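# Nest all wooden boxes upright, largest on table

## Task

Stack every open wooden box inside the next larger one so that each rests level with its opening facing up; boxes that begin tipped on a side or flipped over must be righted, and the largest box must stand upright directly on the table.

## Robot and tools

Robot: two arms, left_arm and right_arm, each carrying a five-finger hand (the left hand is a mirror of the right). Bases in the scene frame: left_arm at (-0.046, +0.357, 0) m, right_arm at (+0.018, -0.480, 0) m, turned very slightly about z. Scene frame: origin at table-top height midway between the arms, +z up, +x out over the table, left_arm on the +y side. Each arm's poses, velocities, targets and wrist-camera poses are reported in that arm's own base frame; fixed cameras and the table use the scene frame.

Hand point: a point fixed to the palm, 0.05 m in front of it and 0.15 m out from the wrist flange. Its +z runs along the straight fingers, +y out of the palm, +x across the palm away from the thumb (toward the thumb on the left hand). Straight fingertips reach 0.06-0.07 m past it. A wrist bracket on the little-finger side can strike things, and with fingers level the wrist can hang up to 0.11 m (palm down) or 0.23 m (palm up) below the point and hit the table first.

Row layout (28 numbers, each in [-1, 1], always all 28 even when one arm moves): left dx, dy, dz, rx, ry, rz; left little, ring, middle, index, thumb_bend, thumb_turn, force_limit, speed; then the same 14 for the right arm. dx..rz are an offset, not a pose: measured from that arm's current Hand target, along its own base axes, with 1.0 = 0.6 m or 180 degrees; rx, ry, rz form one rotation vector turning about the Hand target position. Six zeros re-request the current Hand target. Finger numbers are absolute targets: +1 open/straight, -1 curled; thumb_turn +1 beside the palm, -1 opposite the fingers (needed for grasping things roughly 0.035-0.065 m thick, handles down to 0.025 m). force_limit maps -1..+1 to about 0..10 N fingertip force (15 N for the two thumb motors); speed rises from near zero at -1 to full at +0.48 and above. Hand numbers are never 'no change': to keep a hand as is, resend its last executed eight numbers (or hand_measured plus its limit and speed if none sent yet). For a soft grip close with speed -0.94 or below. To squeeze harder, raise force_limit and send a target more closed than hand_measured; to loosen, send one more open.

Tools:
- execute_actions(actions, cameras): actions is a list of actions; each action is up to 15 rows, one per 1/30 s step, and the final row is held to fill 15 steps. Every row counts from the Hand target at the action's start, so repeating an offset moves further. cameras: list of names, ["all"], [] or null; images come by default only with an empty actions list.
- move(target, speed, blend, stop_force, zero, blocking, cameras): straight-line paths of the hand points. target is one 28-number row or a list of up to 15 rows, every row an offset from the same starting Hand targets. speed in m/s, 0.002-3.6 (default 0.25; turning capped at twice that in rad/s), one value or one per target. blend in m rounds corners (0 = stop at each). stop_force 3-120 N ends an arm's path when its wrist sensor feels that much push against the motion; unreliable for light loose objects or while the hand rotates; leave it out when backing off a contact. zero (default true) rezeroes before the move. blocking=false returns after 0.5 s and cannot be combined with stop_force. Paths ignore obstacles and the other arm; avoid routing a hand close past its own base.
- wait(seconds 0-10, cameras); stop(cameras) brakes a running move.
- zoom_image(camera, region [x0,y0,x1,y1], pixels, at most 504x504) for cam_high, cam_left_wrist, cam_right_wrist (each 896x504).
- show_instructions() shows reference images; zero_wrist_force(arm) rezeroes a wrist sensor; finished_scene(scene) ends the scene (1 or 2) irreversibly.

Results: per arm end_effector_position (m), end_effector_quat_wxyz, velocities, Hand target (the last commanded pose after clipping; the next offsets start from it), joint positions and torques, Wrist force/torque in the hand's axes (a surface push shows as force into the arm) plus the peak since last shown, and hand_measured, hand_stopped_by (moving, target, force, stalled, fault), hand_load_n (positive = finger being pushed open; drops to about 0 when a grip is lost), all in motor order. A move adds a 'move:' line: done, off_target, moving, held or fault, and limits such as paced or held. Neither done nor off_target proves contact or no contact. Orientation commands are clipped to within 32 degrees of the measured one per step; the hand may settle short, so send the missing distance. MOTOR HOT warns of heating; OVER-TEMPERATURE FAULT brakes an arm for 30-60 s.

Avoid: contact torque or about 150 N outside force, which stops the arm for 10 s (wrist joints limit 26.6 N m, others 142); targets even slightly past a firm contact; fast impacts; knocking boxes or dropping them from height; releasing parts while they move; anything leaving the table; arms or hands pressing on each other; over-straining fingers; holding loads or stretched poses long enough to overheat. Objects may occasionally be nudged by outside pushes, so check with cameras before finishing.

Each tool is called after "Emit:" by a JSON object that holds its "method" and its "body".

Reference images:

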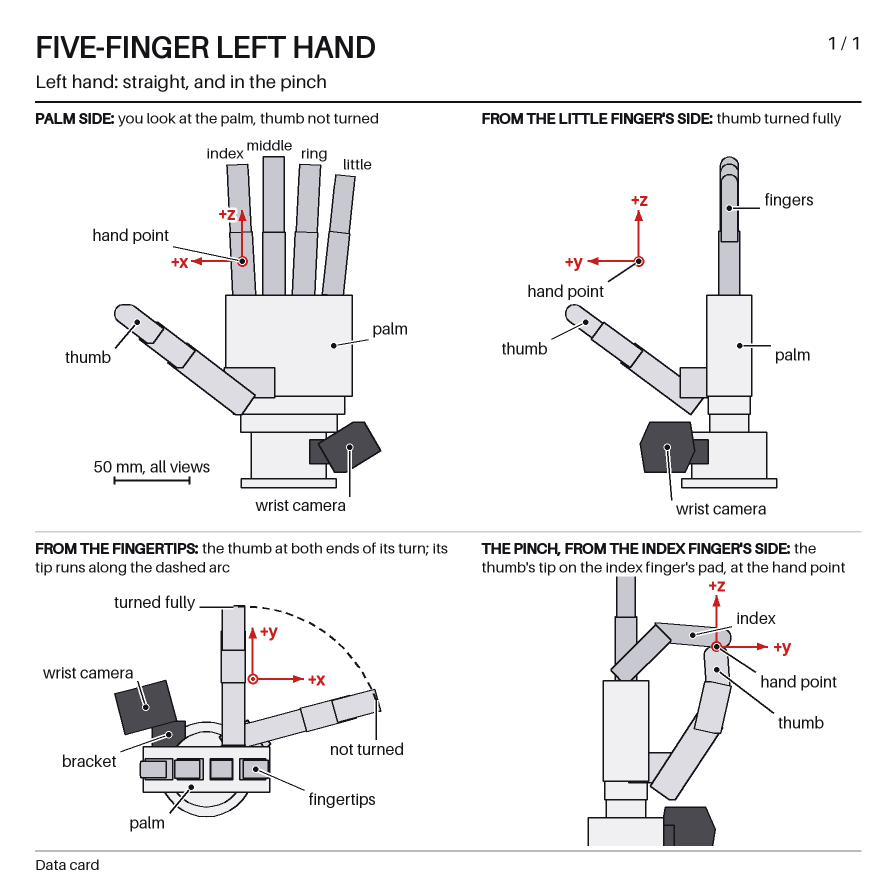

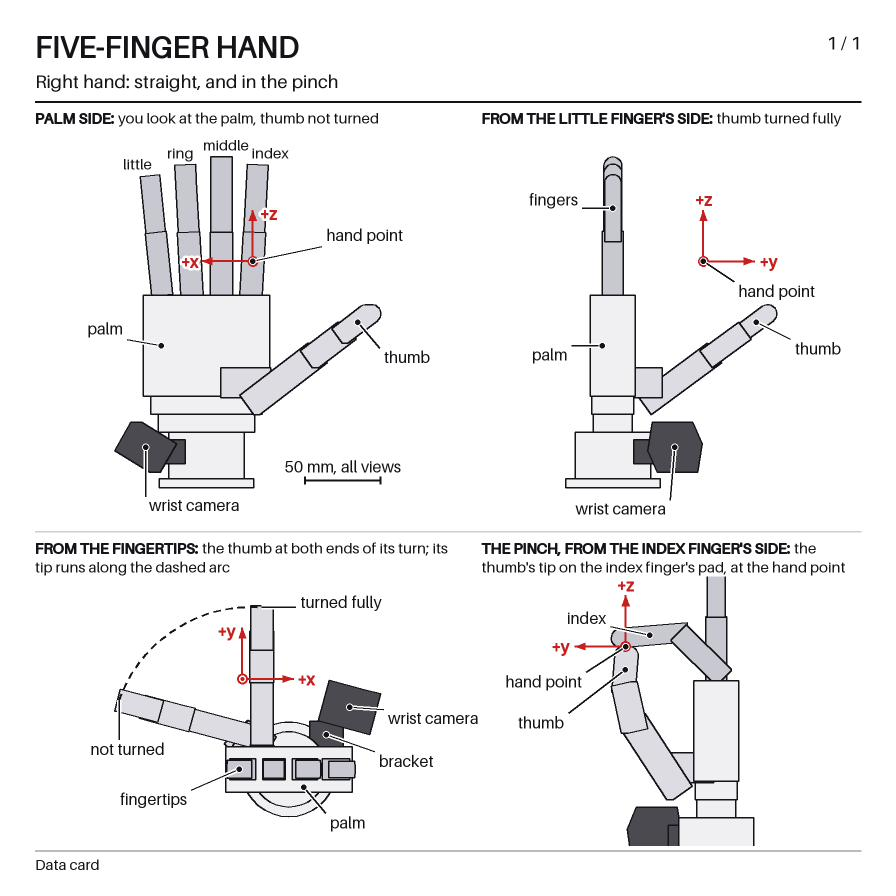

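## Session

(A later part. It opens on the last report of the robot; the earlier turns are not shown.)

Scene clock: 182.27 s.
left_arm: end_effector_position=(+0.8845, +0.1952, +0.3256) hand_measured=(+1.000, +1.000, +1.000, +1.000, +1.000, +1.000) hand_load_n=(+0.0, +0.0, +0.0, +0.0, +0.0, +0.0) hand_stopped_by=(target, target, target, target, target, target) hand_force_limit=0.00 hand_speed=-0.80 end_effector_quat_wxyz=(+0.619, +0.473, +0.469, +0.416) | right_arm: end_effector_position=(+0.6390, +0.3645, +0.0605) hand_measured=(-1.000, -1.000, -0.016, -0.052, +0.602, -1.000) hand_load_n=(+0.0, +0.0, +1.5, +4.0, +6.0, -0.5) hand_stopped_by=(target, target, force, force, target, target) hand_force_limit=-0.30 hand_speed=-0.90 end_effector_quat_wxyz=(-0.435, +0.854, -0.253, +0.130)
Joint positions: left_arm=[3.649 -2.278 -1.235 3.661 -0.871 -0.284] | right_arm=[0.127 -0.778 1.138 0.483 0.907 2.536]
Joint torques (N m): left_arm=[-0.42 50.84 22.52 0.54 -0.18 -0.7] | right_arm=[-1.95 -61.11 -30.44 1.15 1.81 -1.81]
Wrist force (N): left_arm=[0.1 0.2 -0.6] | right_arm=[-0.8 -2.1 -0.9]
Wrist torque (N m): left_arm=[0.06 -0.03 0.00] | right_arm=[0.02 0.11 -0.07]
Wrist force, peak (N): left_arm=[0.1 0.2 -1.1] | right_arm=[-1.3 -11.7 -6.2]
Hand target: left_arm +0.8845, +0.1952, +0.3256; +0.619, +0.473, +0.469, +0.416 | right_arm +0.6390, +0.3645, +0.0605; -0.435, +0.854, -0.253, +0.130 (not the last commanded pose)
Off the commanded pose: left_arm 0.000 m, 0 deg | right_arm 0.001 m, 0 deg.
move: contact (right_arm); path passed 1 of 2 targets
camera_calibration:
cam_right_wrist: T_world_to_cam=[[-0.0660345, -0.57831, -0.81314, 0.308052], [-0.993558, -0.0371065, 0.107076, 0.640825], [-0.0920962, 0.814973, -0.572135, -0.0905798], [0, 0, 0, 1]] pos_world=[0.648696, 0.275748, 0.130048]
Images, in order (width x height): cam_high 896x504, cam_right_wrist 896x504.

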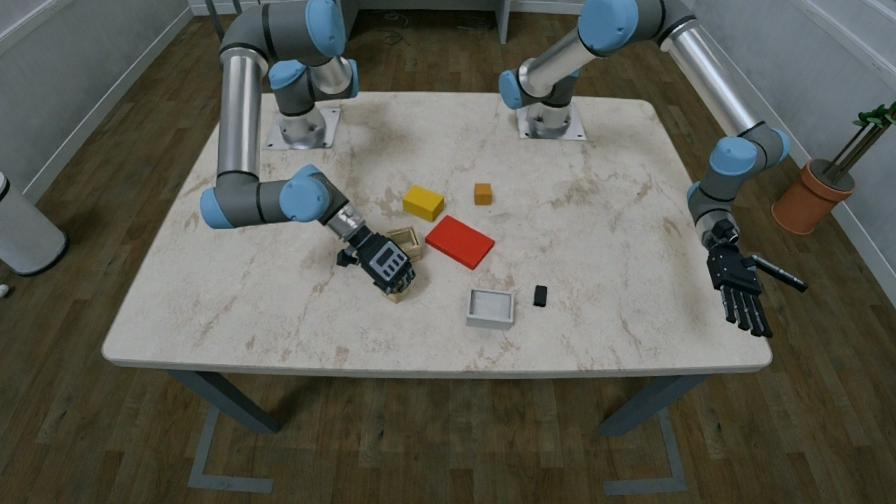

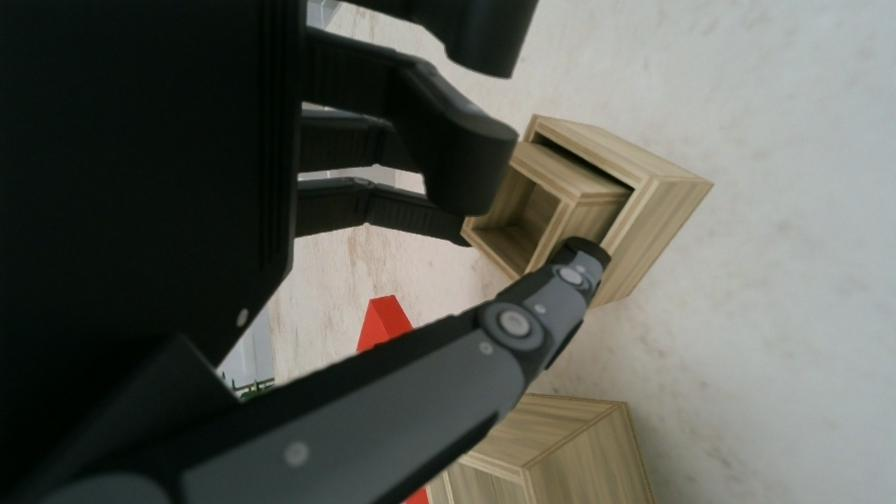

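Emit:
{"method": "move", "body": {"target": [0,0,0,0,0,0,1,1,1,1,1,1,0,-0.8,0,0,0.0018,0,0,0,-1,-1,-0.4,-0.4,0.6,-1,-0.3,-0.9], "speed": 0.02}}

Emit:
{"method": "move", "body": {"target": [0,0,0,0,0,0,1,1,1,1,1,1,0,-0.8,0,0,0,0,0,0,-1,-1,0.16,0.16,0.6,-1,-0.3,0.2], "cameras": ["cam_right_wrist","cam_high"]}}

Emit:
{"method": "zoom_image", "body": {"camera": "cam_right_wrist", "region": [430, 80, 730, 340]}}

Emit:
{"method": "zoom_image", "body": {"camera": "cam_high", "region": [360, 240, 430, 310]}}

Scene clock: 189.23 s.
left_arm: end_effector_position=(+0.8845, +0.1952, +0.3256) hand_measured=(+1.000, +1.000, +1.000, +1.000, +1.000, +1.000) hand_load_n=(+0.0, +0.0, +0.0, +0.0, +0.0, +0.0) hand_stopped_by=(target, target, target, target, target, target) hand_force_limit=0.00 hand_speed=-0.80 end_effector_quat_wxyz=(+0.619, +0.473, +0.469, +0.416) | right_arm: end_effector_position=(+0.6390, +0.3645, +0.0616) hand_measured=(-1.000, -1.000, -0.016, -0.052, +0.602, -1.000) hand_load_n=(+0.0, +0.0, +1.5, +4.0, +5.5, -1.0) hand_stopped_by=(target, target, force, force, target, target) hand_force_limit=-0.30 hand_speed=-0.90 end_effector_quat_wxyz=(-0.435, +0.854, -0.253, +0.130)
Joint positions: left_arm=[3.649 -2.278 -1.235 3.661 -0.871 -0.284] | right_arm=[0.127 -0.779 1.137 0.485 0.907 2.536]
Joint torques (N m): left_arm=[-0.34 50.57 21.64 0.65 -0.36 -0.85] | right_arm=[9.04 -61.37 -30.51 2.72 1.07 -0.59]
Wrist force (N): left_arm=[0.2 0.0 -0.8] | right_arm=[-0.9 0.1 0.2]
Wrist torque (N m): left_arm=[0.04 -0.05 0.01] | right_arm=[0.00 0.06 -0.01]
Wrist force, peak (N): left_arm=[0.3 0.1 -1.1] | right_arm=[-0.6 -2.4 -0.7]
Hand target: left_arm +0.8845, +0.1952, +0.3256; +0.619, +0.473, +0.469, +0.416 | right_arm +0.6390, +0.3645, +0.0615; -0.435, +0.854, -0.253, +0.130
Off the commanded pose: left_arm 0.000 m, 0 deg | right_arm 0.000 m, 0 deg.
move: done

Scene clock: 189.73 s.
left_arm: end_effector_position=(+0.8845, +0.1952, +0.3256) hand_measured=(+1.000, +1.000, +1.000, +1.000, +1.000, +1.000) hand_load_n=(+0.0, +0.0, +0.0, +0.0, +0.0, +0.0) hand_stopped_by=(target, target, target, target, target, target) hand_force_limit=0.00 hand_speed=-0.80 end_effector_quat_wxyz=(+0.619, +0.473, +0.469, +0.416) | right_arm: end_effector_position=(+0.6390, +0.3645, +0.0616) hand_measured=(-1.000, -1.000, +0.160, +0.160, +0.600, -1.000) hand_load_n=(+0.0, +0.0, +0.0, +0.0, +0.0, +0.0) hand_stopped_by=(target, target, target, target, target, target) hand_force_limit=-0.30 hand_speed=0.20 end_effector_quat_wxyz=(-0.435, +0.854, -0.253, +0.130)
Joint positions: left_arm=[3.649 -2.278 -1.235 3.661 -0.871 -0.284] | right_arm=[0.127 -0.779 1.137 0.485 0.907 2.536]
Joint torques (N m): left_arm=[-0.56 50.88 21.15 0.61 -0.34 -0.95] | right_arm=[9.55 -58.58 -27.31 0.79 1.03 -0.39]
Wrist force (N): left_arm=[0.1 0.2 -0.7] | right_arm=[-0.8 0.1 0.1]
Wrist torque (N m): left_arm=[0.07 -0.04 0.00] | right_arm=[0.00 0.05 -0.01]
Wrist force, peak (N): left_arm=[0.2 0.3 -1.0] | right_arm=[-1.0 0.0 0.4]
Hand target: left_arm +0.8845, +0.1952, +0.3256; +0.619, +0.473, +0.469, +0.416 | right_arm +0.6390, +0.3645, +0.0615; -0.435, +0.854, -0.253, +0.130
Off the commanded pose: left_arm 0.000 m, 0 deg | right_arm 0.000 m, 0 deg.
move: done
camera_calibration:
cam_right_wrist: T_world_to_cam=[[-0.065896, -0.578304, -0.813155, 0.308857], [-0.993567, -0.0371882, 0.106964, 0.64075], [-0.0920974, 0.814973, -0.572134, -0.0899499], [0, 0, 0, 1]] pos_world=[0.648696, 0.275748, 0.131148]
Images, in order (width x height): cam_high 896x504, cam_right_wrist 896x504.

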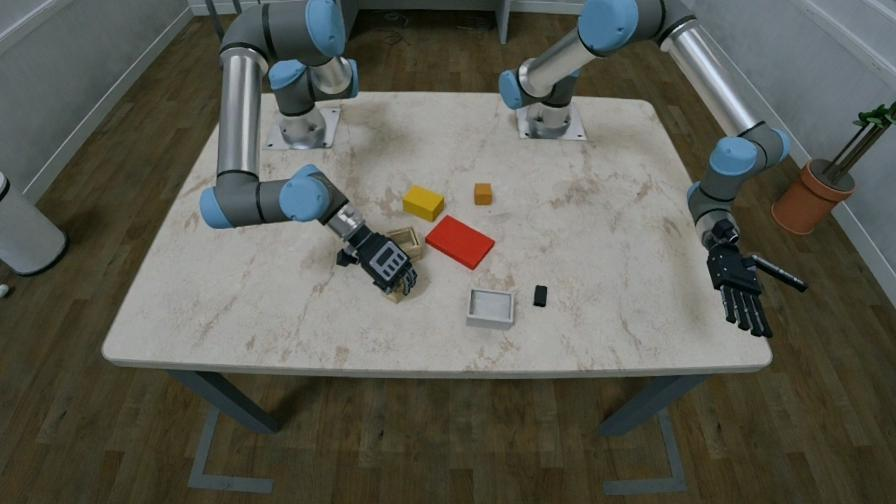

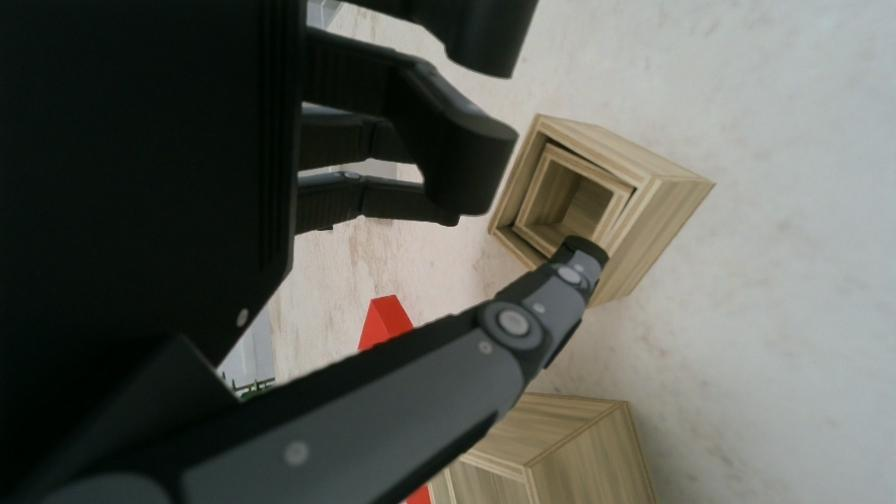

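Scaled by 1.680 from the camera's 896x504 image, which has a finer 1280x720 frame.

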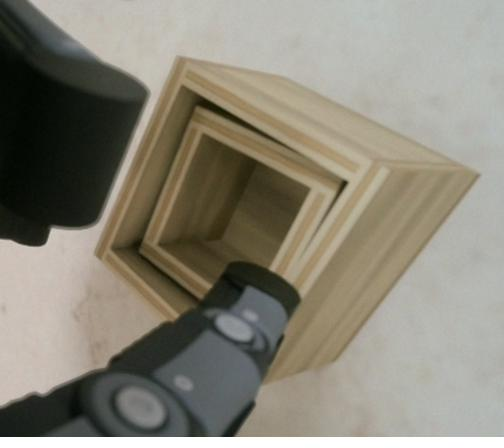

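Scaled by 7.200 from the camera's 896x504 image, which has a finer 1280x720 frame.

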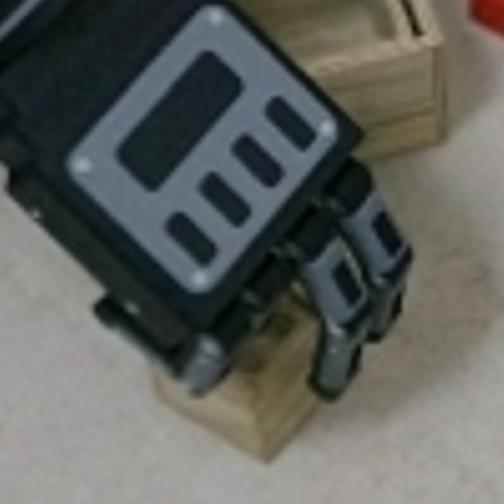

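Emit:
{"method": "move", "body": {"target": [[0,0,0,0,0,0,1,1,1,1,1,1,0,-0.8,0,0,0.025,0,0,0,-1,-1,0.16,0.16,0.6,-1,-0.3,0.2],[0,0,0,0,0,0,1,1,1,1,1,1,0,-0.8,0.001,-0.003,0.03,0,0,0,-1,-1,0.2,0.2,0.8,-1,-0.3,0.2],[0,0,0,0,0,0,1,1,1,1,1,1,0,-0.8,0.001,-0.003,-0.0265,0,0,0,-1,-1,0.2,0.2,0.8,-1,-0.3,0.2]], "speed": 0.08, "cameras": ["cam_right_wrist","cam_high"]}}

Emit:
{"method": "zoom_image", "body": {"camera": "cam_right_wrist", "region": [430, 80, 730, 340]}}

Emit:
{"method": "zoom_image", "body": {"camera": "cam_high", "region": [360, 240, 430, 310]}}

Scene clock: 194.33 s.
left_arm: end_effector_position=(+0.8845, +0.1952, +0.3256) hand_measured=(+1.000, +1.000, +1.000, +1.000, +1.000, +1.000) hand_load_n=(+0.0, +0.0, +0.0, +0.0, +0.0, +0.0) hand_stopped_by=(target, target, target, target, target, target) hand_force_limit=0.00 hand_speed=-0.80 end_effector_quat_wxyz=(+0.619, +0.473, +0.469, +0.416) | right_arm: end_effector_position=(+0.6395, +0.3627, +0.0455) hand_measured=(-1.000, -1.000, +0.200, +0.200, +0.800, -1.000) hand_load_n=(+0.0, +0.0, +0.0, +0.0, +0.0, +0.0) hand_stopped_by=(target, target, target, target, target, target) hand_force_limit=-0.30 hand_speed=0.20 end_effector_quat_wxyz=(-0.435, +0.854, -0.253, +0.130)
Joint positions: left_arm=[3.649 -2.278 -1.235 3.661 -0.871 -0.284] | right_arm=[0.124 -0.764 1.153 0.455 0.905 2.533]
Joint torques (N m): left_arm=[-0.88 50.03 20.62 0.49 -0.2 -0.61] | right_arm=[10.21 -63.15 -31.26 3.28 1.45 -0.48]
Wrist force (N): left_arm=[0.0 0.1 -0.6] | right_arm=[-0.9 -0.2 0.3]
Wrist torque (N m): left_arm=[0.05 -0.02 0.00] | right_arm=[-0.05 0.07 0.08]
Wrist force, peak (N): left_arm=[0.3 0.3 -1.1] | right_arm=[-1.1 0.7 0.8]
Hand target: left_arm +0.8845, +0.1952, +0.3256; +0.619, +0.473, +0.469, +0.416 | right_arm +0.6396, +0.3627, +0.0456; -0.435, +0.854, -0.253, +0.130
Off the commanded pose: left_arm 0.000 m, 0 deg | right_arm 0.000 m, 0 deg.
move: done
camera_calibration:
cam_right_wrist: T_world_to_cam=[[-0.0661428, -0.578326, -0.81312, 0.295], [-0.993533, -0.0372038, 0.107279, 0.642836], [-0.0922935, 0.814957, -0.572124, -0.0974606], [0, 0, 0, 1]] pos_world=[0.649196, 0.273948, 0.115148]
Images, in order (width x height): cam_high 896x504, cam_right_wrist 896x504.

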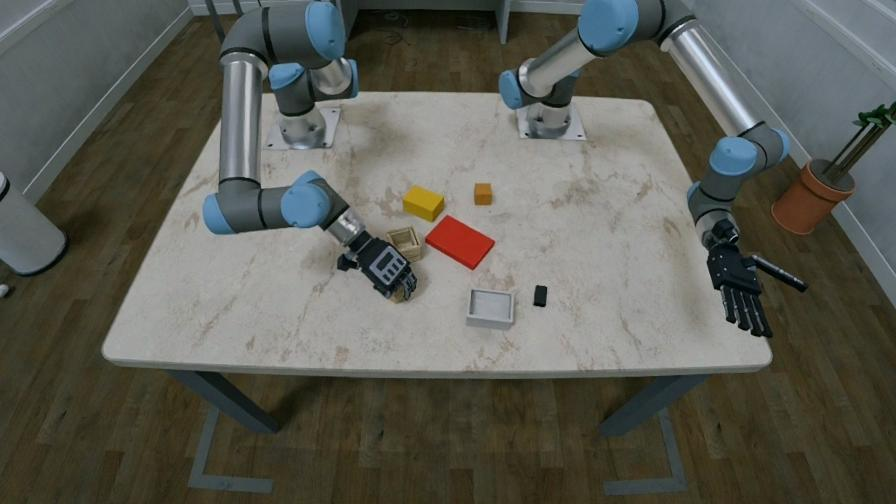

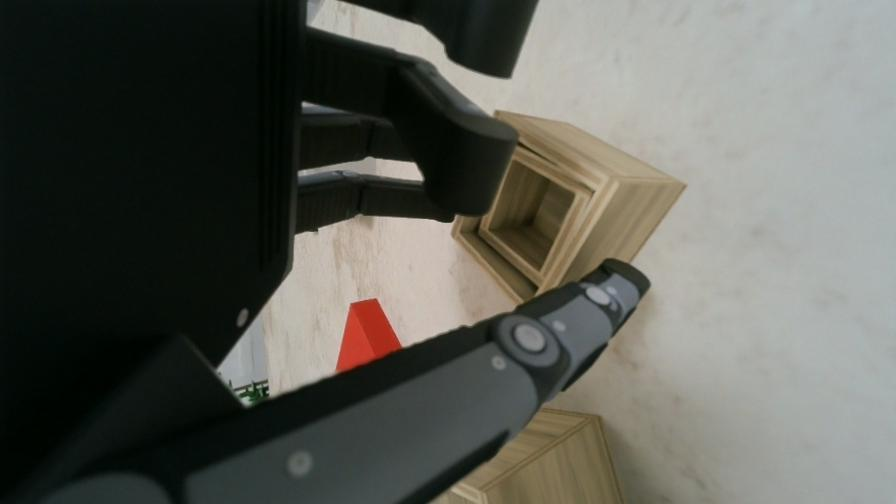

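Scaled by 1.680 from the camera's 896x504 image, which has a finer 1280x720 frame.

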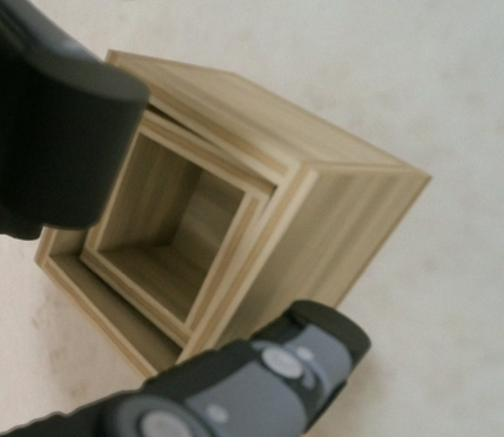

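Scaled by 7.200 from the camera's 896x504 image, which has a finer 1280x720 frame.

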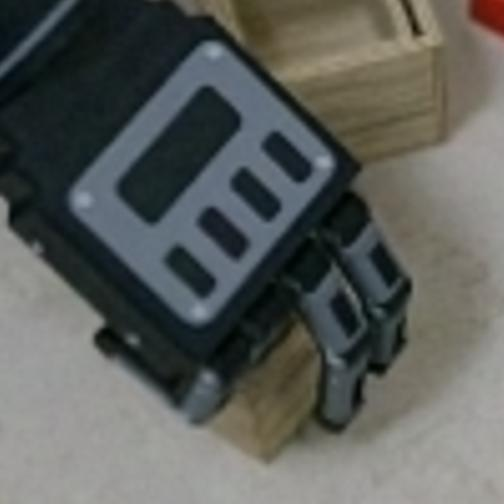

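Emit:
{"method": "move", "body": {"target": [0,0,0,0,0,0,1,1,1,1,1,1,0,-0.8,0.0013,0.0013,0,0,0,0,-1,-1,-0.4,-0.4,0.8,-1,-0.2,-0.9], "cameras": ["cam_right_wrist"]}}

Emit:
{"method": "zoom_image", "body": {"camera": "cam_right_wrist", "region": [430, 80, 730, 340]}}

Scene clock: 196.43 s.
left_arm: end_effector_position=(+0.8845, +0.1952, +0.3256) hand_measured=(+1.000, +1.000, +1.000, +1.000, +1.000, +1.000) hand_load_n=(+0.0, +0.0, +0.0, +0.0, +0.0, +0.0) hand_stopped_by=(target, target, target, target, target, target) hand_force_limit=0.00 hand_speed=-0.80 end_effector_quat_wxyz=(+0.619, +0.473, +0.469, +0.416) | right_arm: end_effector_position=(+0.6404, +0.3635, +0.0457) hand_measured=(-1.000, -1.000, +0.006, -0.022, +0.802, -1.000) hand_load_n=(+0.0, +0.0, +1.0, +5.5, +6.0, -1.5) hand_stopped_by=(target, target, force, force, target, target) hand_force_limit=-0.20 hand_speed=-0.90 end_effector_quat_wxyz=(-0.435, +0.854, -0.253, +0.130)
Joint positions: left_arm=[3.649 -2.278 -1.235 3.661 -0.871 -0.284] | right_arm=[0.125 -0.762 1.149 0.457 0.906 2.534]
Joint torques (N m): left_arm=[-0.09 51.31 20.98 0.69 -0.28 -0.78] | right_arm=[8.06 -46.41 -21.32 2.27 0.84 1.53]
Wrist force (N): left_arm=[-0.1 0.3 -0.7] | right_arm=[-1.8 -2.1 -1.2]
Wrist torque (N m): left_arm=[0.08 -0.01 -0.02] | right_arm=[-0.16 0.15 -0.09]
Wrist force, peak (N): left_arm=[0.3 0.2 -1.1] | right_arm=[-1.8 -2.1 -1.2]
Hand target: left_arm +0.8845, +0.1952, +0.3256; +0.619, +0.473, +0.469, +0.416 | right_arm +0.6404, +0.3635, +0.0456; -0.435, +0.854, -0.253, +0.130
Off the commanded pose: left_arm 0.000 m, 0 deg | right_arm 0.000 m, 0 deg.
move: done
camera_calibration:
cam_right_wrist: T_world_to_cam=[[-0.0658958, -0.578299, -0.813159, 0.29544], [-0.993576, -0.0371077, 0.106906, 0.643795], [-0.0919983, 0.81498, -0.572139, -0.0981687], [0, 0, 0, 1]] pos_world=[0.650096, 0.274748, 0.115248]
Images, in order (width x height): cam_right_wrist 896x504.

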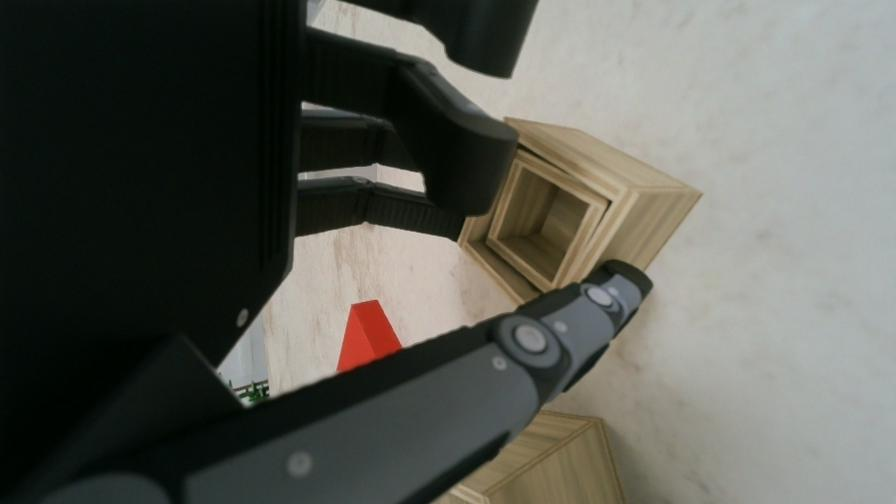

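Scaled by 1.680 from the camera's 896x504 image, which has a finer 1280x720 frame.

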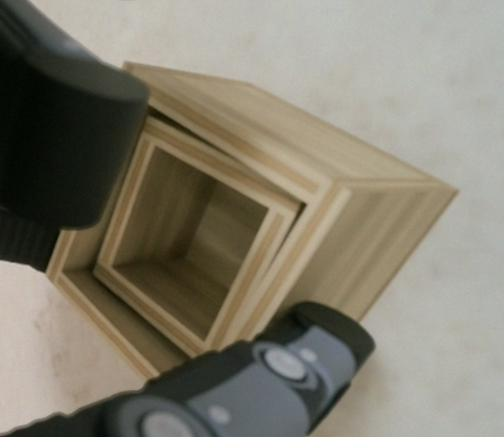

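Emit:
{"method": "move", "body": {"target": [[0,0,0,0,0,0,1,1,1,1,1,1,0,-0.8,0,0,0.15,0,0,0,-1,-1,-0.4,-0.4,0.8,-1,-0.2,-0.9],[0,0,0,0,0,0,1,1,1,1,1,1,0,-0.8,-0.2163,0.0098,0.175,0,0,0.2783,-1,-1,-0.4,-0.4,0.8,-1,-0.2,-0.9]], "blend": [0.02, 0], "speed": [0.12, 0.25], "cameras": ["cam_right_wrist","cam_high"]}}

Emit:
{"method": "zoom_image", "body": {"camera": "cam_right_wrist", "region": [430, 60, 830, 340]}}

Emit:
{"method": "zoom_image", "body": {"camera": "cam_high", "region": [350, 190, 450, 290]}}

Scene clock: 201.53 s.
left_arm: end_effector_position=(+0.8845, +0.1952, +0.3256) hand_measured=(+1.000, +1.000, +1.000, +1.000, +1.000, +1.000) hand_load_n=(+0.0, +0.0, +0.0, +0.0, +0.0, +0.0) hand_stopped_by=(target, target, target, target, target, target) hand_force_limit=0.00 hand_speed=-0.80 end_effector_quat_wxyz=(+0.619, +0.473, +0.469, +0.416) | right_arm: end_effector_position=(+0.5106, +0.3694, +0.1505) hand_measured=(-1.000, -1.000, +0.006, -0.022, +0.802, -1.000) hand_load_n=(+0.0, +0.0, +1.0, +5.0, +6.5, -2.0) hand_stopped_by=(target, target, force, force, target, target) hand_force_limit=-0.20 hand_speed=-0.90 end_effector_quat_wxyz=(-0.449, +0.881, +0.132, -0.067) end_effector_velocity=(+0.001, -0.001, +0.001) end_effector_angular_velocity=(+0.002, -0.006, +0.003)
Joint positions: left_arm=[3.649 -2.278 -1.235 3.661 -0.871 -0.284] | right_arm=[0.142 -0.673 0.934 1.518 0.645 1.31]
Joint velocities: left_arm=[within noise] | right_arm=[-0.001 -0.001 -0.001 0.001 0 -0.007]
Joint torques (N m): left_arm=[-0.67 50.23 22.06 0.64 -0.2 -0.72] | right_arm=[-12.5 -65.22 -31.42 4.59 -3.66 -2.15]
Wrist force (N): left_arm=[0.2 0.1 -0.7] | right_arm=[-0.6 0.5 1.1]
Wrist torque (N m): left_arm=[0.07 -0.06 0.01] | right_arm=[0.00 0.01 -0.01]
Wrist force, peak (N): left_arm=[0.4 0.2 -1.1] | right_arm=[-1.7 -2.1 -1.3]
Hand target: left_arm +0.8845, +0.1952, +0.3256; +0.619, +0.473, +0.469, +0.416 | right_arm +0.5106, +0.3693, +0.1506; -0.449, +0.881, +0.132, -0.067
Off the commanded pose: left_arm 0.000 m, 0 deg | right_arm 0.000 m, 0 deg.
move: done
camera_calibration:
cam_right_wrist: T_world_to_cam=[[0.401115, -0.421676, -0.813201, 0.0792857], [-0.608964, -0.785926, 0.107159, 0.583961], [-0.684302, 0.452227, -0.572033, 0.381533], [0, 0, 0, 1]] pos_world=[0.584893, 0.319843, 0.220148]
Images, in order (width x height): cam_high 896x504, cam_right_wrist 896x504.

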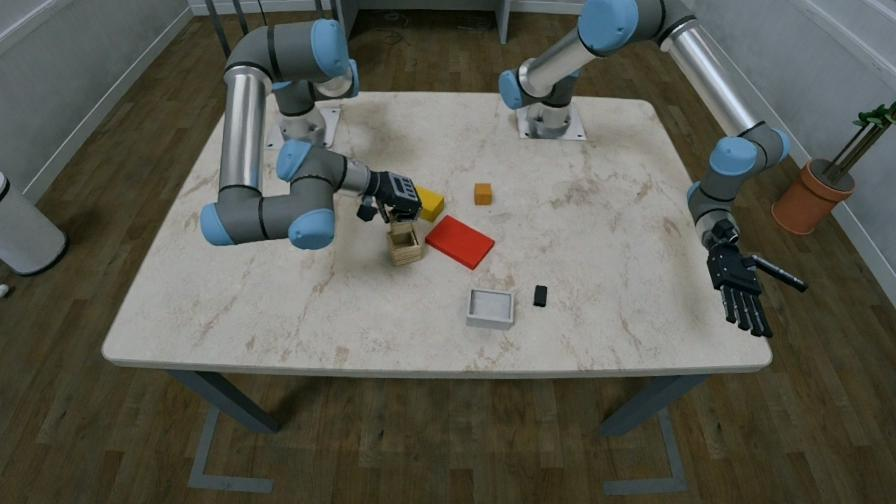

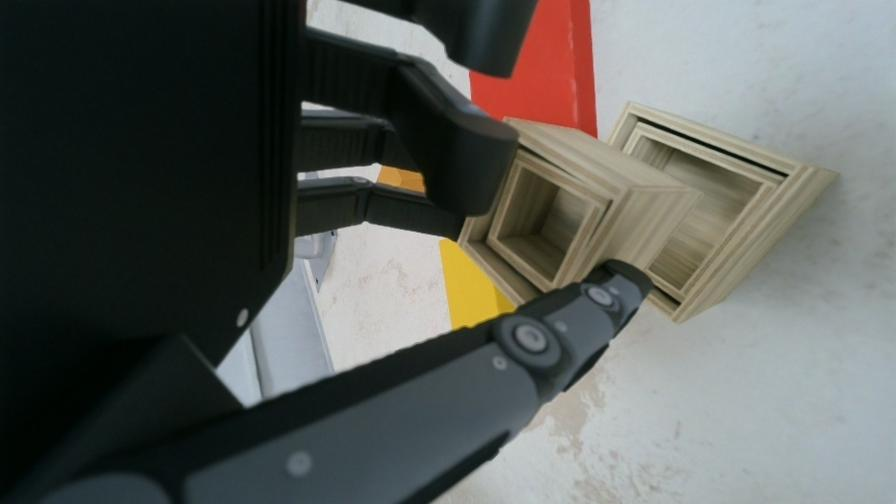

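Scaled by 1.260 from the camera's 896x504 image, which has a finer 1280x720 frame.

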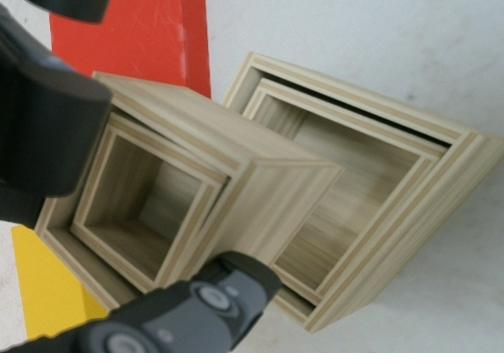

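Scaled by 5.040 from the camera's 896x504 image, which has a finer 1280x720 frame.

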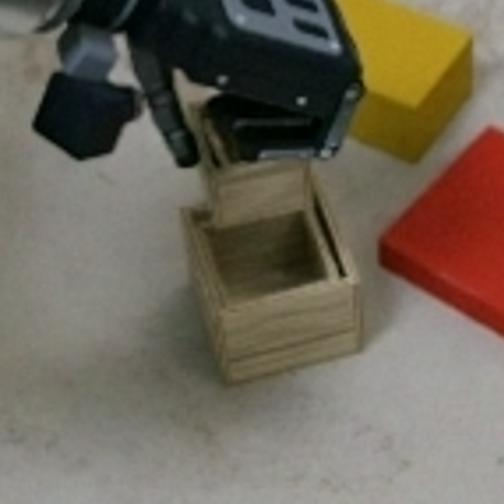

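Emit:
{"method": "zoom_image", "body": {"camera": "cam_right_wrist", "region": [600, 90, 760, 210]}}

Emit:
{"method": "zoom_image", "body": {"camera": "cam_right_wrist", "region": [630, 150, 850, 330]}}

Scaled by 3.150 from the camera's 896x504 image, which has a finer 1280x720 frame.

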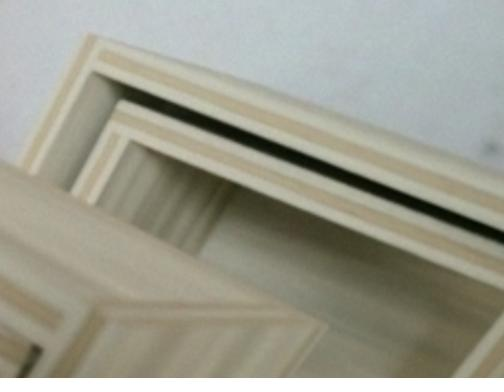

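Scaled by 2.291 from the camera's 896x504 image, which has a finer 1280x720 frame.

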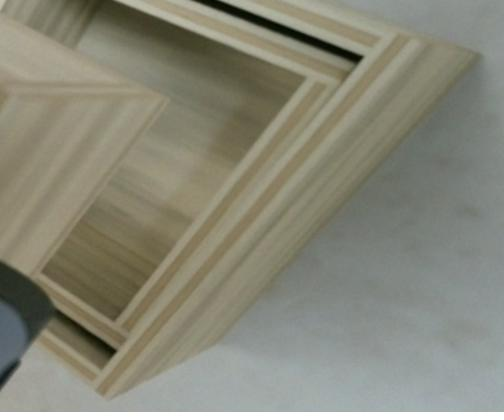

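Emit:
{"method": "move", "body": {"target": [0,0,0,0,0,0,1,1,1,1,1,1,0,-0.8,0,0.002,-0.0725,0,0,0.0083,-1,-1,-0.4,-0.4,0.8,-1,-0.2,-0.9], "speed": 0.12, "cameras": ["cam_right_wrist","cam_high"]}}

Emit:
{"method": "zoom_image", "body": {"camera": "cam_right_wrist", "region": [560, 80, 760, 240]}}

Emit:
{"method": "zoom_image", "body": {"camera": "cam_right_wrist", "region": [630, 150, 850, 330]}}

Emit:
{"method": "zoom_image", "body": {"camera": "cam_high", "region": [370, 200, 440, 280]}}

Scene clock: 205.17 s.
left_arm: end_effector_position=(+0.8845, +0.1952, +0.3256) hand_measured=(+1.000, +1.000, +1.000, +1.000, +1.000, +1.000) hand_load_n=(+0.0, +0.0, +0.0, +0.0, +0.0, +0.0) hand_stopped_by=(target, target, target, target, target, target) hand_force_limit=0.00 hand_speed=-0.80 end_effector_quat_wxyz=(+0.619, +0.473, +0.469, +0.416) | right_arm: end_effector_position=(+0.5105, +0.3705, +0.1070) hand_measured=(-1.000, -1.000, +0.006, -0.022, +0.802, -1.000) hand_load_n=(+0.0, +0.0, +1.0, +5.0, +6.5, -2.0) hand_stopped_by=(target, target, force, force, target, target) hand_force_limit=-0.20 hand_speed=-0.90 end_effector_quat_wxyz=(-0.448, +0.879, +0.144, -0.073)
Joint positions: left_arm=[3.649 -2.278 -1.235 3.661 -0.871 -0.284] | right_arm=[0.146 -0.621 0.96 1.469 0.65 1.275]
Joint torques (N m): left_arm=[-1.15 49.99 22.69 0.6 -0.1 -0.76] | right_arm=[3.08 -65.82 -30.53 4.56 -1.46 2.07]
Wrist force (N): left_arm=[0.2 0.0 -0.8] | right_arm=[-0.8 0.3 0.7]
Wrist torque (N m): left_arm=[0.05 -0.06 0.02] | right_arm=[0.00 0.06 -0.07]
Wrist force, peak (N): left_arm=[0.3 0.3 -1.1] | right_arm=[-1.0 1.5 1.2]
Hand target: left_arm +0.8845, +0.1952, +0.3256; +0.619, +0.473, +0.469, +0.416 | right_arm +0.5106, +0.3705, +0.1071; -0.448, +0.879, +0.144, -0.072
Off the commanded pose: left_arm 0.000 m, 0 deg | right_arm 0.000 m, 0 deg.
move: done
camera_calibration:
cam_right_wrist: T_world_to_cam=[[0.412098, -0.410994, -0.813178, 0.0348911], [-0.588069, -0.80168, 0.107165, 0.584693], [-0.695953, 0.434042, -0.572064, 0.368725], [0, 0, 0, 1]] pos_world=[0.586076, 0.323035, 0.176648]
Images, in order (width x height): cam_high 896x504, cam_right_wrist 896x504.

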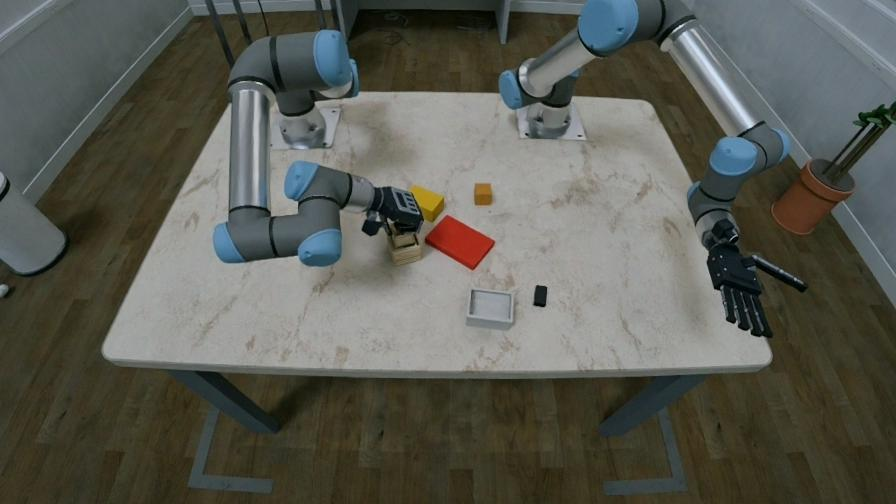

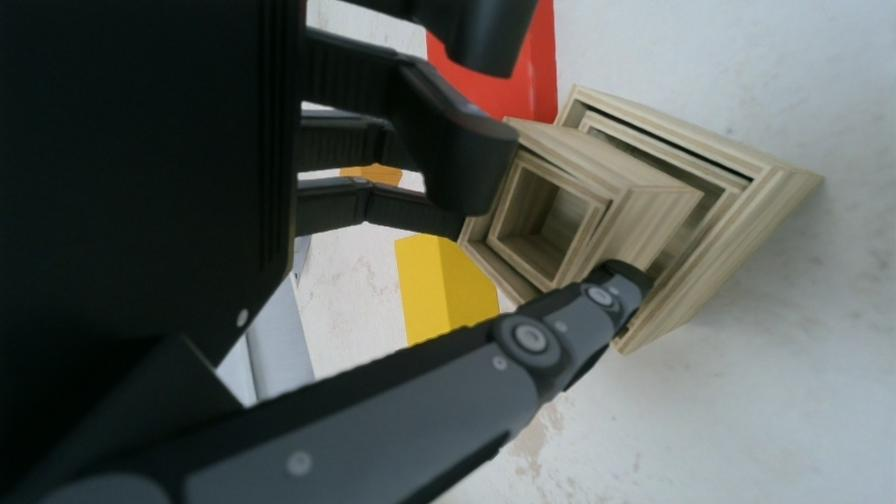

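Scaled by 2.520 from the camera's 896x504 image, which has a finer 1280x720 frame.

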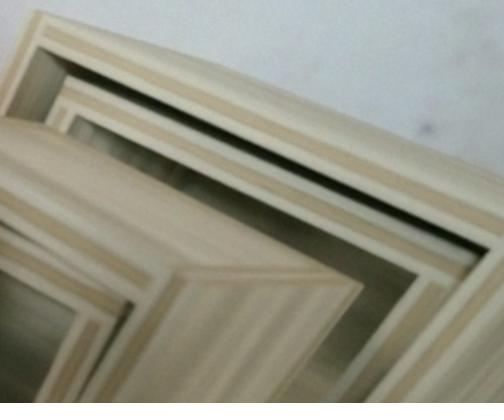

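Scaled by 2.291 from the camera's 896x504 image, which has a finer 1280x720 frame.

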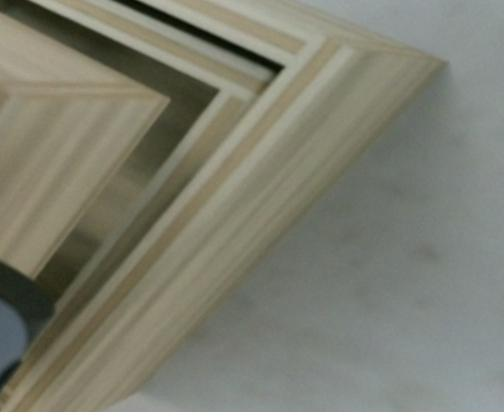

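Scaled by 6.300 from the camera's 896x504 image, which has a finer 1280x720 frame.

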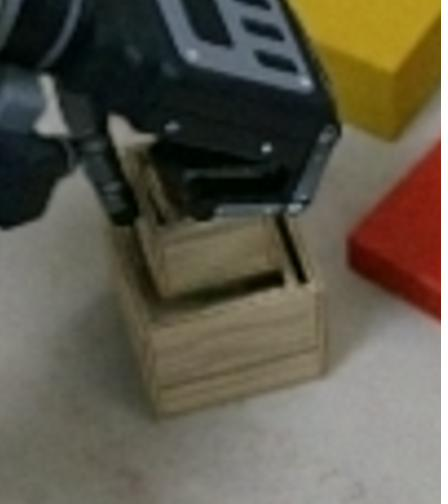

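Emit:
{"method": "move", "body": {"target": [[0,0,0,0,0,0,1,1,1,1,1,1,0,-0.8,-0.0013,0.0017,-0.006,0,0,0.0044,-1,-1,-0.4,-0.4,0.8,-1,-0.2,-0.9],[0,0,0,0,0,0,1,1,1,1,1,1,0,-0.8,-0.0013,0.0017,-0.0383,0,0,0.0044,-1,-1,-0.4,-0.4,0.8,-1,-0.2,-0.9]], "speed": 0.02, "stop_force": 3, "cameras": ["cam_right_wrist","cam_high"]}}

Emit:
{"method": "zoom_image", "body": {"camera": "cam_right_wrist", "region": [540, 80, 760, 280]}}

Emit:
{"method": "zoom_image", "body": {"camera": "cam_high", "region": [370, 200, 440, 280]}}

Scene clock: 211.27 s.
left_arm: end_effector_position=(+0.8845, +0.1952, +0.3256) hand_measured=(+1.000, +1.000, +1.000, +1.000, +1.000, +1.000) hand_load_n=(+0.0, +0.0, +0.0, +0.0, +0.0, +0.0) hand_stopped_by=(target, target, target, target, target, target) hand_force_limit=0.00 hand_speed=-0.80 end_effector_quat_wxyz=(+0.619, +0.473, +0.469, +0.416) | right_arm: end_effector_position=(+0.5098, +0.3716, +0.0842) hand_measured=(-1.000, -1.000, +0.006, -0.022, +0.802, -1.000) hand_load_n=(+0.0, +0.0, +1.0, +5.0, +6.5, -2.5) hand_stopped_by=(target, target, force, force, target, target) hand_force_limit=-0.20 hand_speed=-0.90 end_effector_quat_wxyz=(-0.447, +0.878, +0.150, -0.076)
Joint positions: left_arm=[3.649 -2.278 -1.235 3.661 -0.871 -0.284] | right_arm=[0.149 -0.592 0.97 1.444 0.652 1.258]
Joint torques (N m): left_arm=[-0.47 50.2 21.44 0.68 -0.25 -0.58] | right_arm=[-10.03 -67.65 -30.67 5.09 -2.95 1.97]
Wrist force (N): left_arm=[-0.2 0.1 -0.8] | right_arm=[-0.9 0.2 0.6]
Wrist torque (N m): left_arm=[0.06 0.01 -0.01] | right_arm=[-0.02 0.08 -0.02]
Wrist force, peak (N): left_arm=[0.3 0.1 -1.2] | right_arm=[-1.1 0.5 0.8]
Hand target: left_arm +0.8845, +0.1952, +0.3256; +0.619, +0.473, +0.469, +0.416 | right_arm +0.5098, +0.3716, +0.0842; -0.447, +0.878, +0.150, -0.076
Off the commanded pose: left_arm 0.000 m, 0 deg | right_arm 0.000 m, 0 deg.
move: done
camera_calibration:
cam_right_wrist: T_world_to_cam=[[0.417813, -0.405194, -0.813173, 0.0118993], [-0.577092, -0.809649, 0.106925, 0.584879], [-0.70171, 0.424601, -0.572117, 0.361133], [0, 0, 0, 1]] pos_world=[0.585967, 0.325031, 0.153748]
Images, in order (width x height): cam_high 896x504, cam_right_wrist 896x504.

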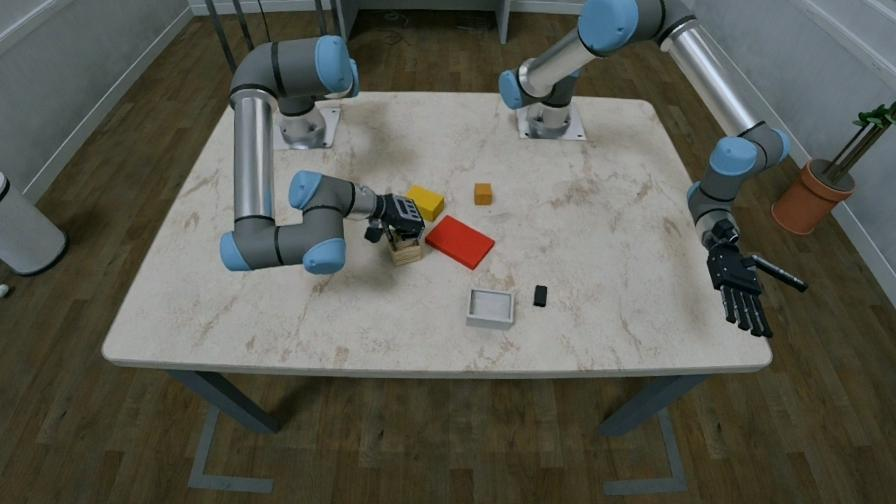

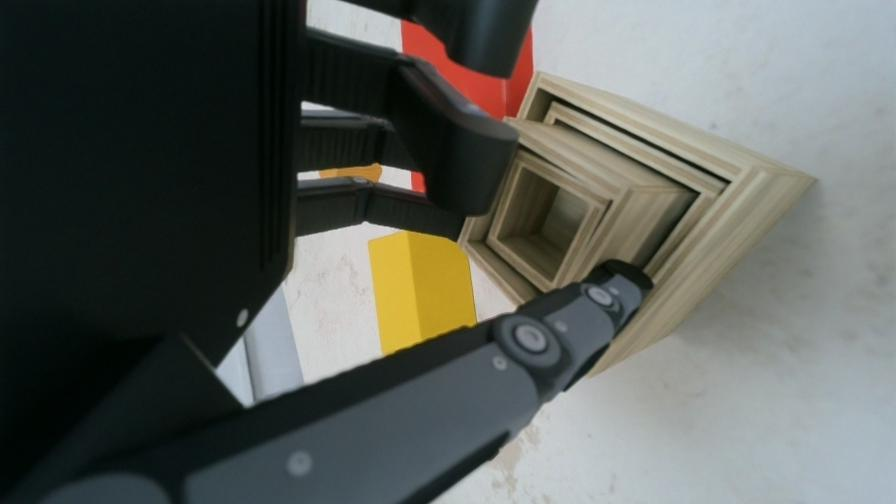

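Scaled by 2.291 from the camera's 896x504 image, which has a finer 1280x720 frame.

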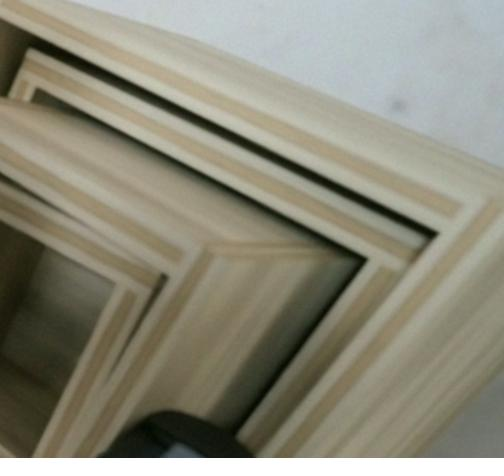

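Scaled by 6.300 from the camera's 896x504 image, which has a finer 1280x720 frame.

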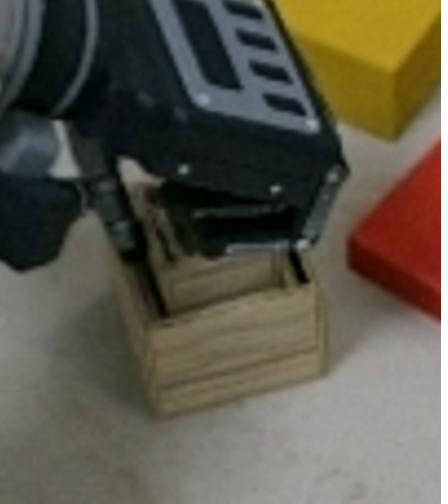

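Emit:
{"method": "move", "body": {"target": [0,0,0,0,0,0,1,1,1,1,1,1,0,-0.8,0,0,0,0,0,0,-1,-1,0.2,0.2,0.8,-1,-0.3,0.2], "cameras": ["cam_right_wrist","cam_high"]}}

Emit:
{"method": "zoom_image", "body": {"camera": "cam_right_wrist", "region": [440, 60, 800, 320]}}

Emit:
{"method": "zoom_image", "body": {"camera": "cam_high", "region": [370, 200, 440, 280]}}

Scene clock: 212.80 s.
left_arm: end_effector_position=(+0.8845, +0.1952, +0.3256) hand_measured=(+1.000, +1.000, +1.000, +1.000, +1.000, +1.000) hand_load_n=(+0.0, +0.0, +0.0, +0.0, +0.0, +0.0) hand_stopped_by=(target, target, target, target, target, target) hand_force_limit=0.00 hand_speed=-0.80 end_effector_quat_wxyz=(+0.619, +0.473, +0.469, +0.416) | right_arm: end_effector_position=(+0.5098, +0.3716, +0.0842) hand_measured=(-1.000, -1.000, +0.200, +0.200, +0.800, -1.000) hand_load_n=(+0.0, +0.0, +0.0, +0.0, +0.0, +0.0) hand_stopped_by=(target, target, target, target, target, target) hand_force_limit=-0.30 hand_speed=0.20 end_effector_quat_wxyz=(-0.447, +0.878, +0.150, -0.076)
Joint positions: left_arm=[3.649 -2.278 -1.235 3.661 -0.871 -0.284] | right_arm=[0.149 -0.592 0.969 1.444 0.652 1.258]
Joint torques (N m): left_arm=[0.28 50.17 21.99 0.62 -0.27 -0.91] | right_arm=[-10.23 -65.37 -29.53 3.92 -2.99 1.65]
Wrist force (N): left_arm=[0.3 0.1 -0.7] | right_arm=[-0.5 0.0 0.4]
Wrist torque (N m): left_arm=[0.05 -0.07 0.01] | right_arm=[-0.01 0.02 -0.01]
Wrist force, peak (N): left_arm=[0.1 0.4 -1.1] | right_arm=[-1.0 0.2 0.8]
Hand target: left_arm +0.8845, +0.1952, +0.3256; +0.619, +0.473, +0.469, +0.416 | right_arm +0.5098, +0.3716, +0.0842; -0.447, +0.878, +0.150, -0.076
Off the commanded pose: left_arm 0.000 m, 0 deg | right_arm 0.000 m, 0 deg.
move: done
camera_calibration:
cam_right_wrist: T_world_to_cam=[[0.417813, -0.405194, -0.813173, 0.0118993], [-0.577092, -0.809649, 0.106925, 0.584879], [-0.70171, 0.424601, -0.572117, 0.361133], [0, 0, 0, 1]] pos_world=[0.585967, 0.325031, 0.153748]
Images, in order (width x height): cam_high 896x504, cam_right_wrist 896x504.

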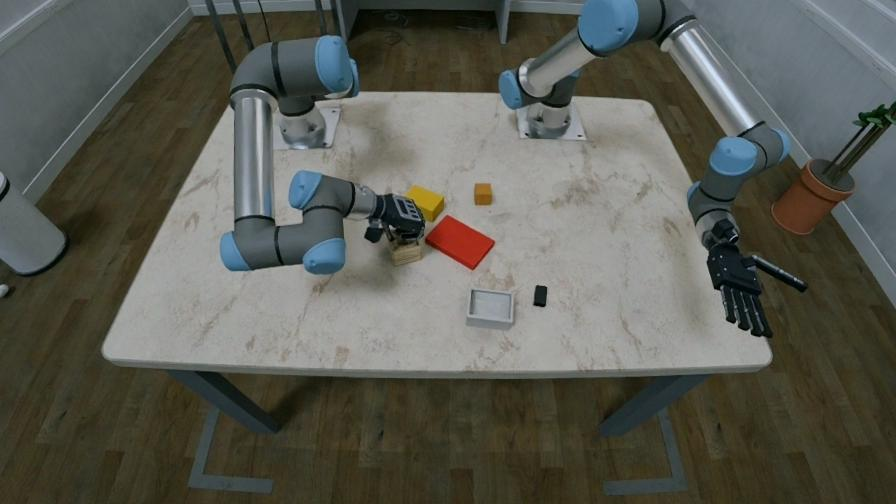

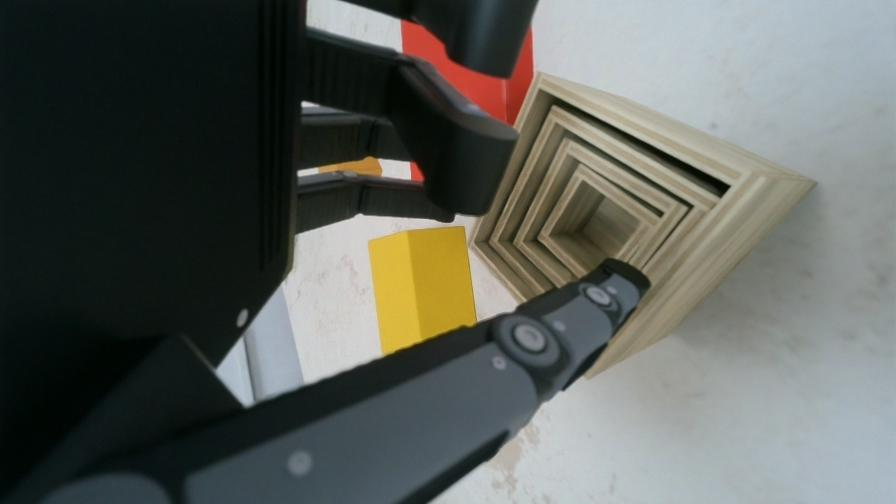

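Scaled by 1.400 from the camera's 896x504 image, which has a finer 1280x720 frame.

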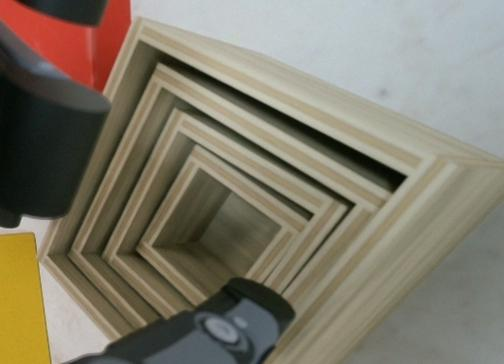

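Scaled by 6.300 from the camera's 896x504 image, which has a finer 1280x720 frame.

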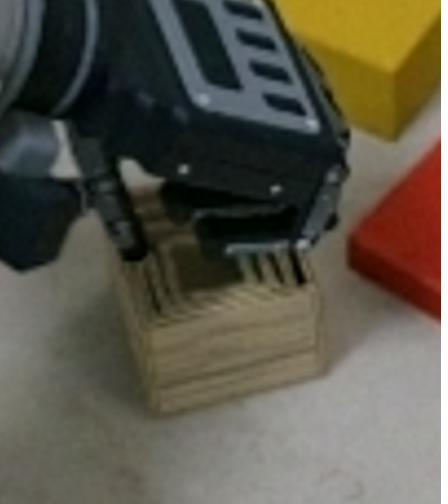

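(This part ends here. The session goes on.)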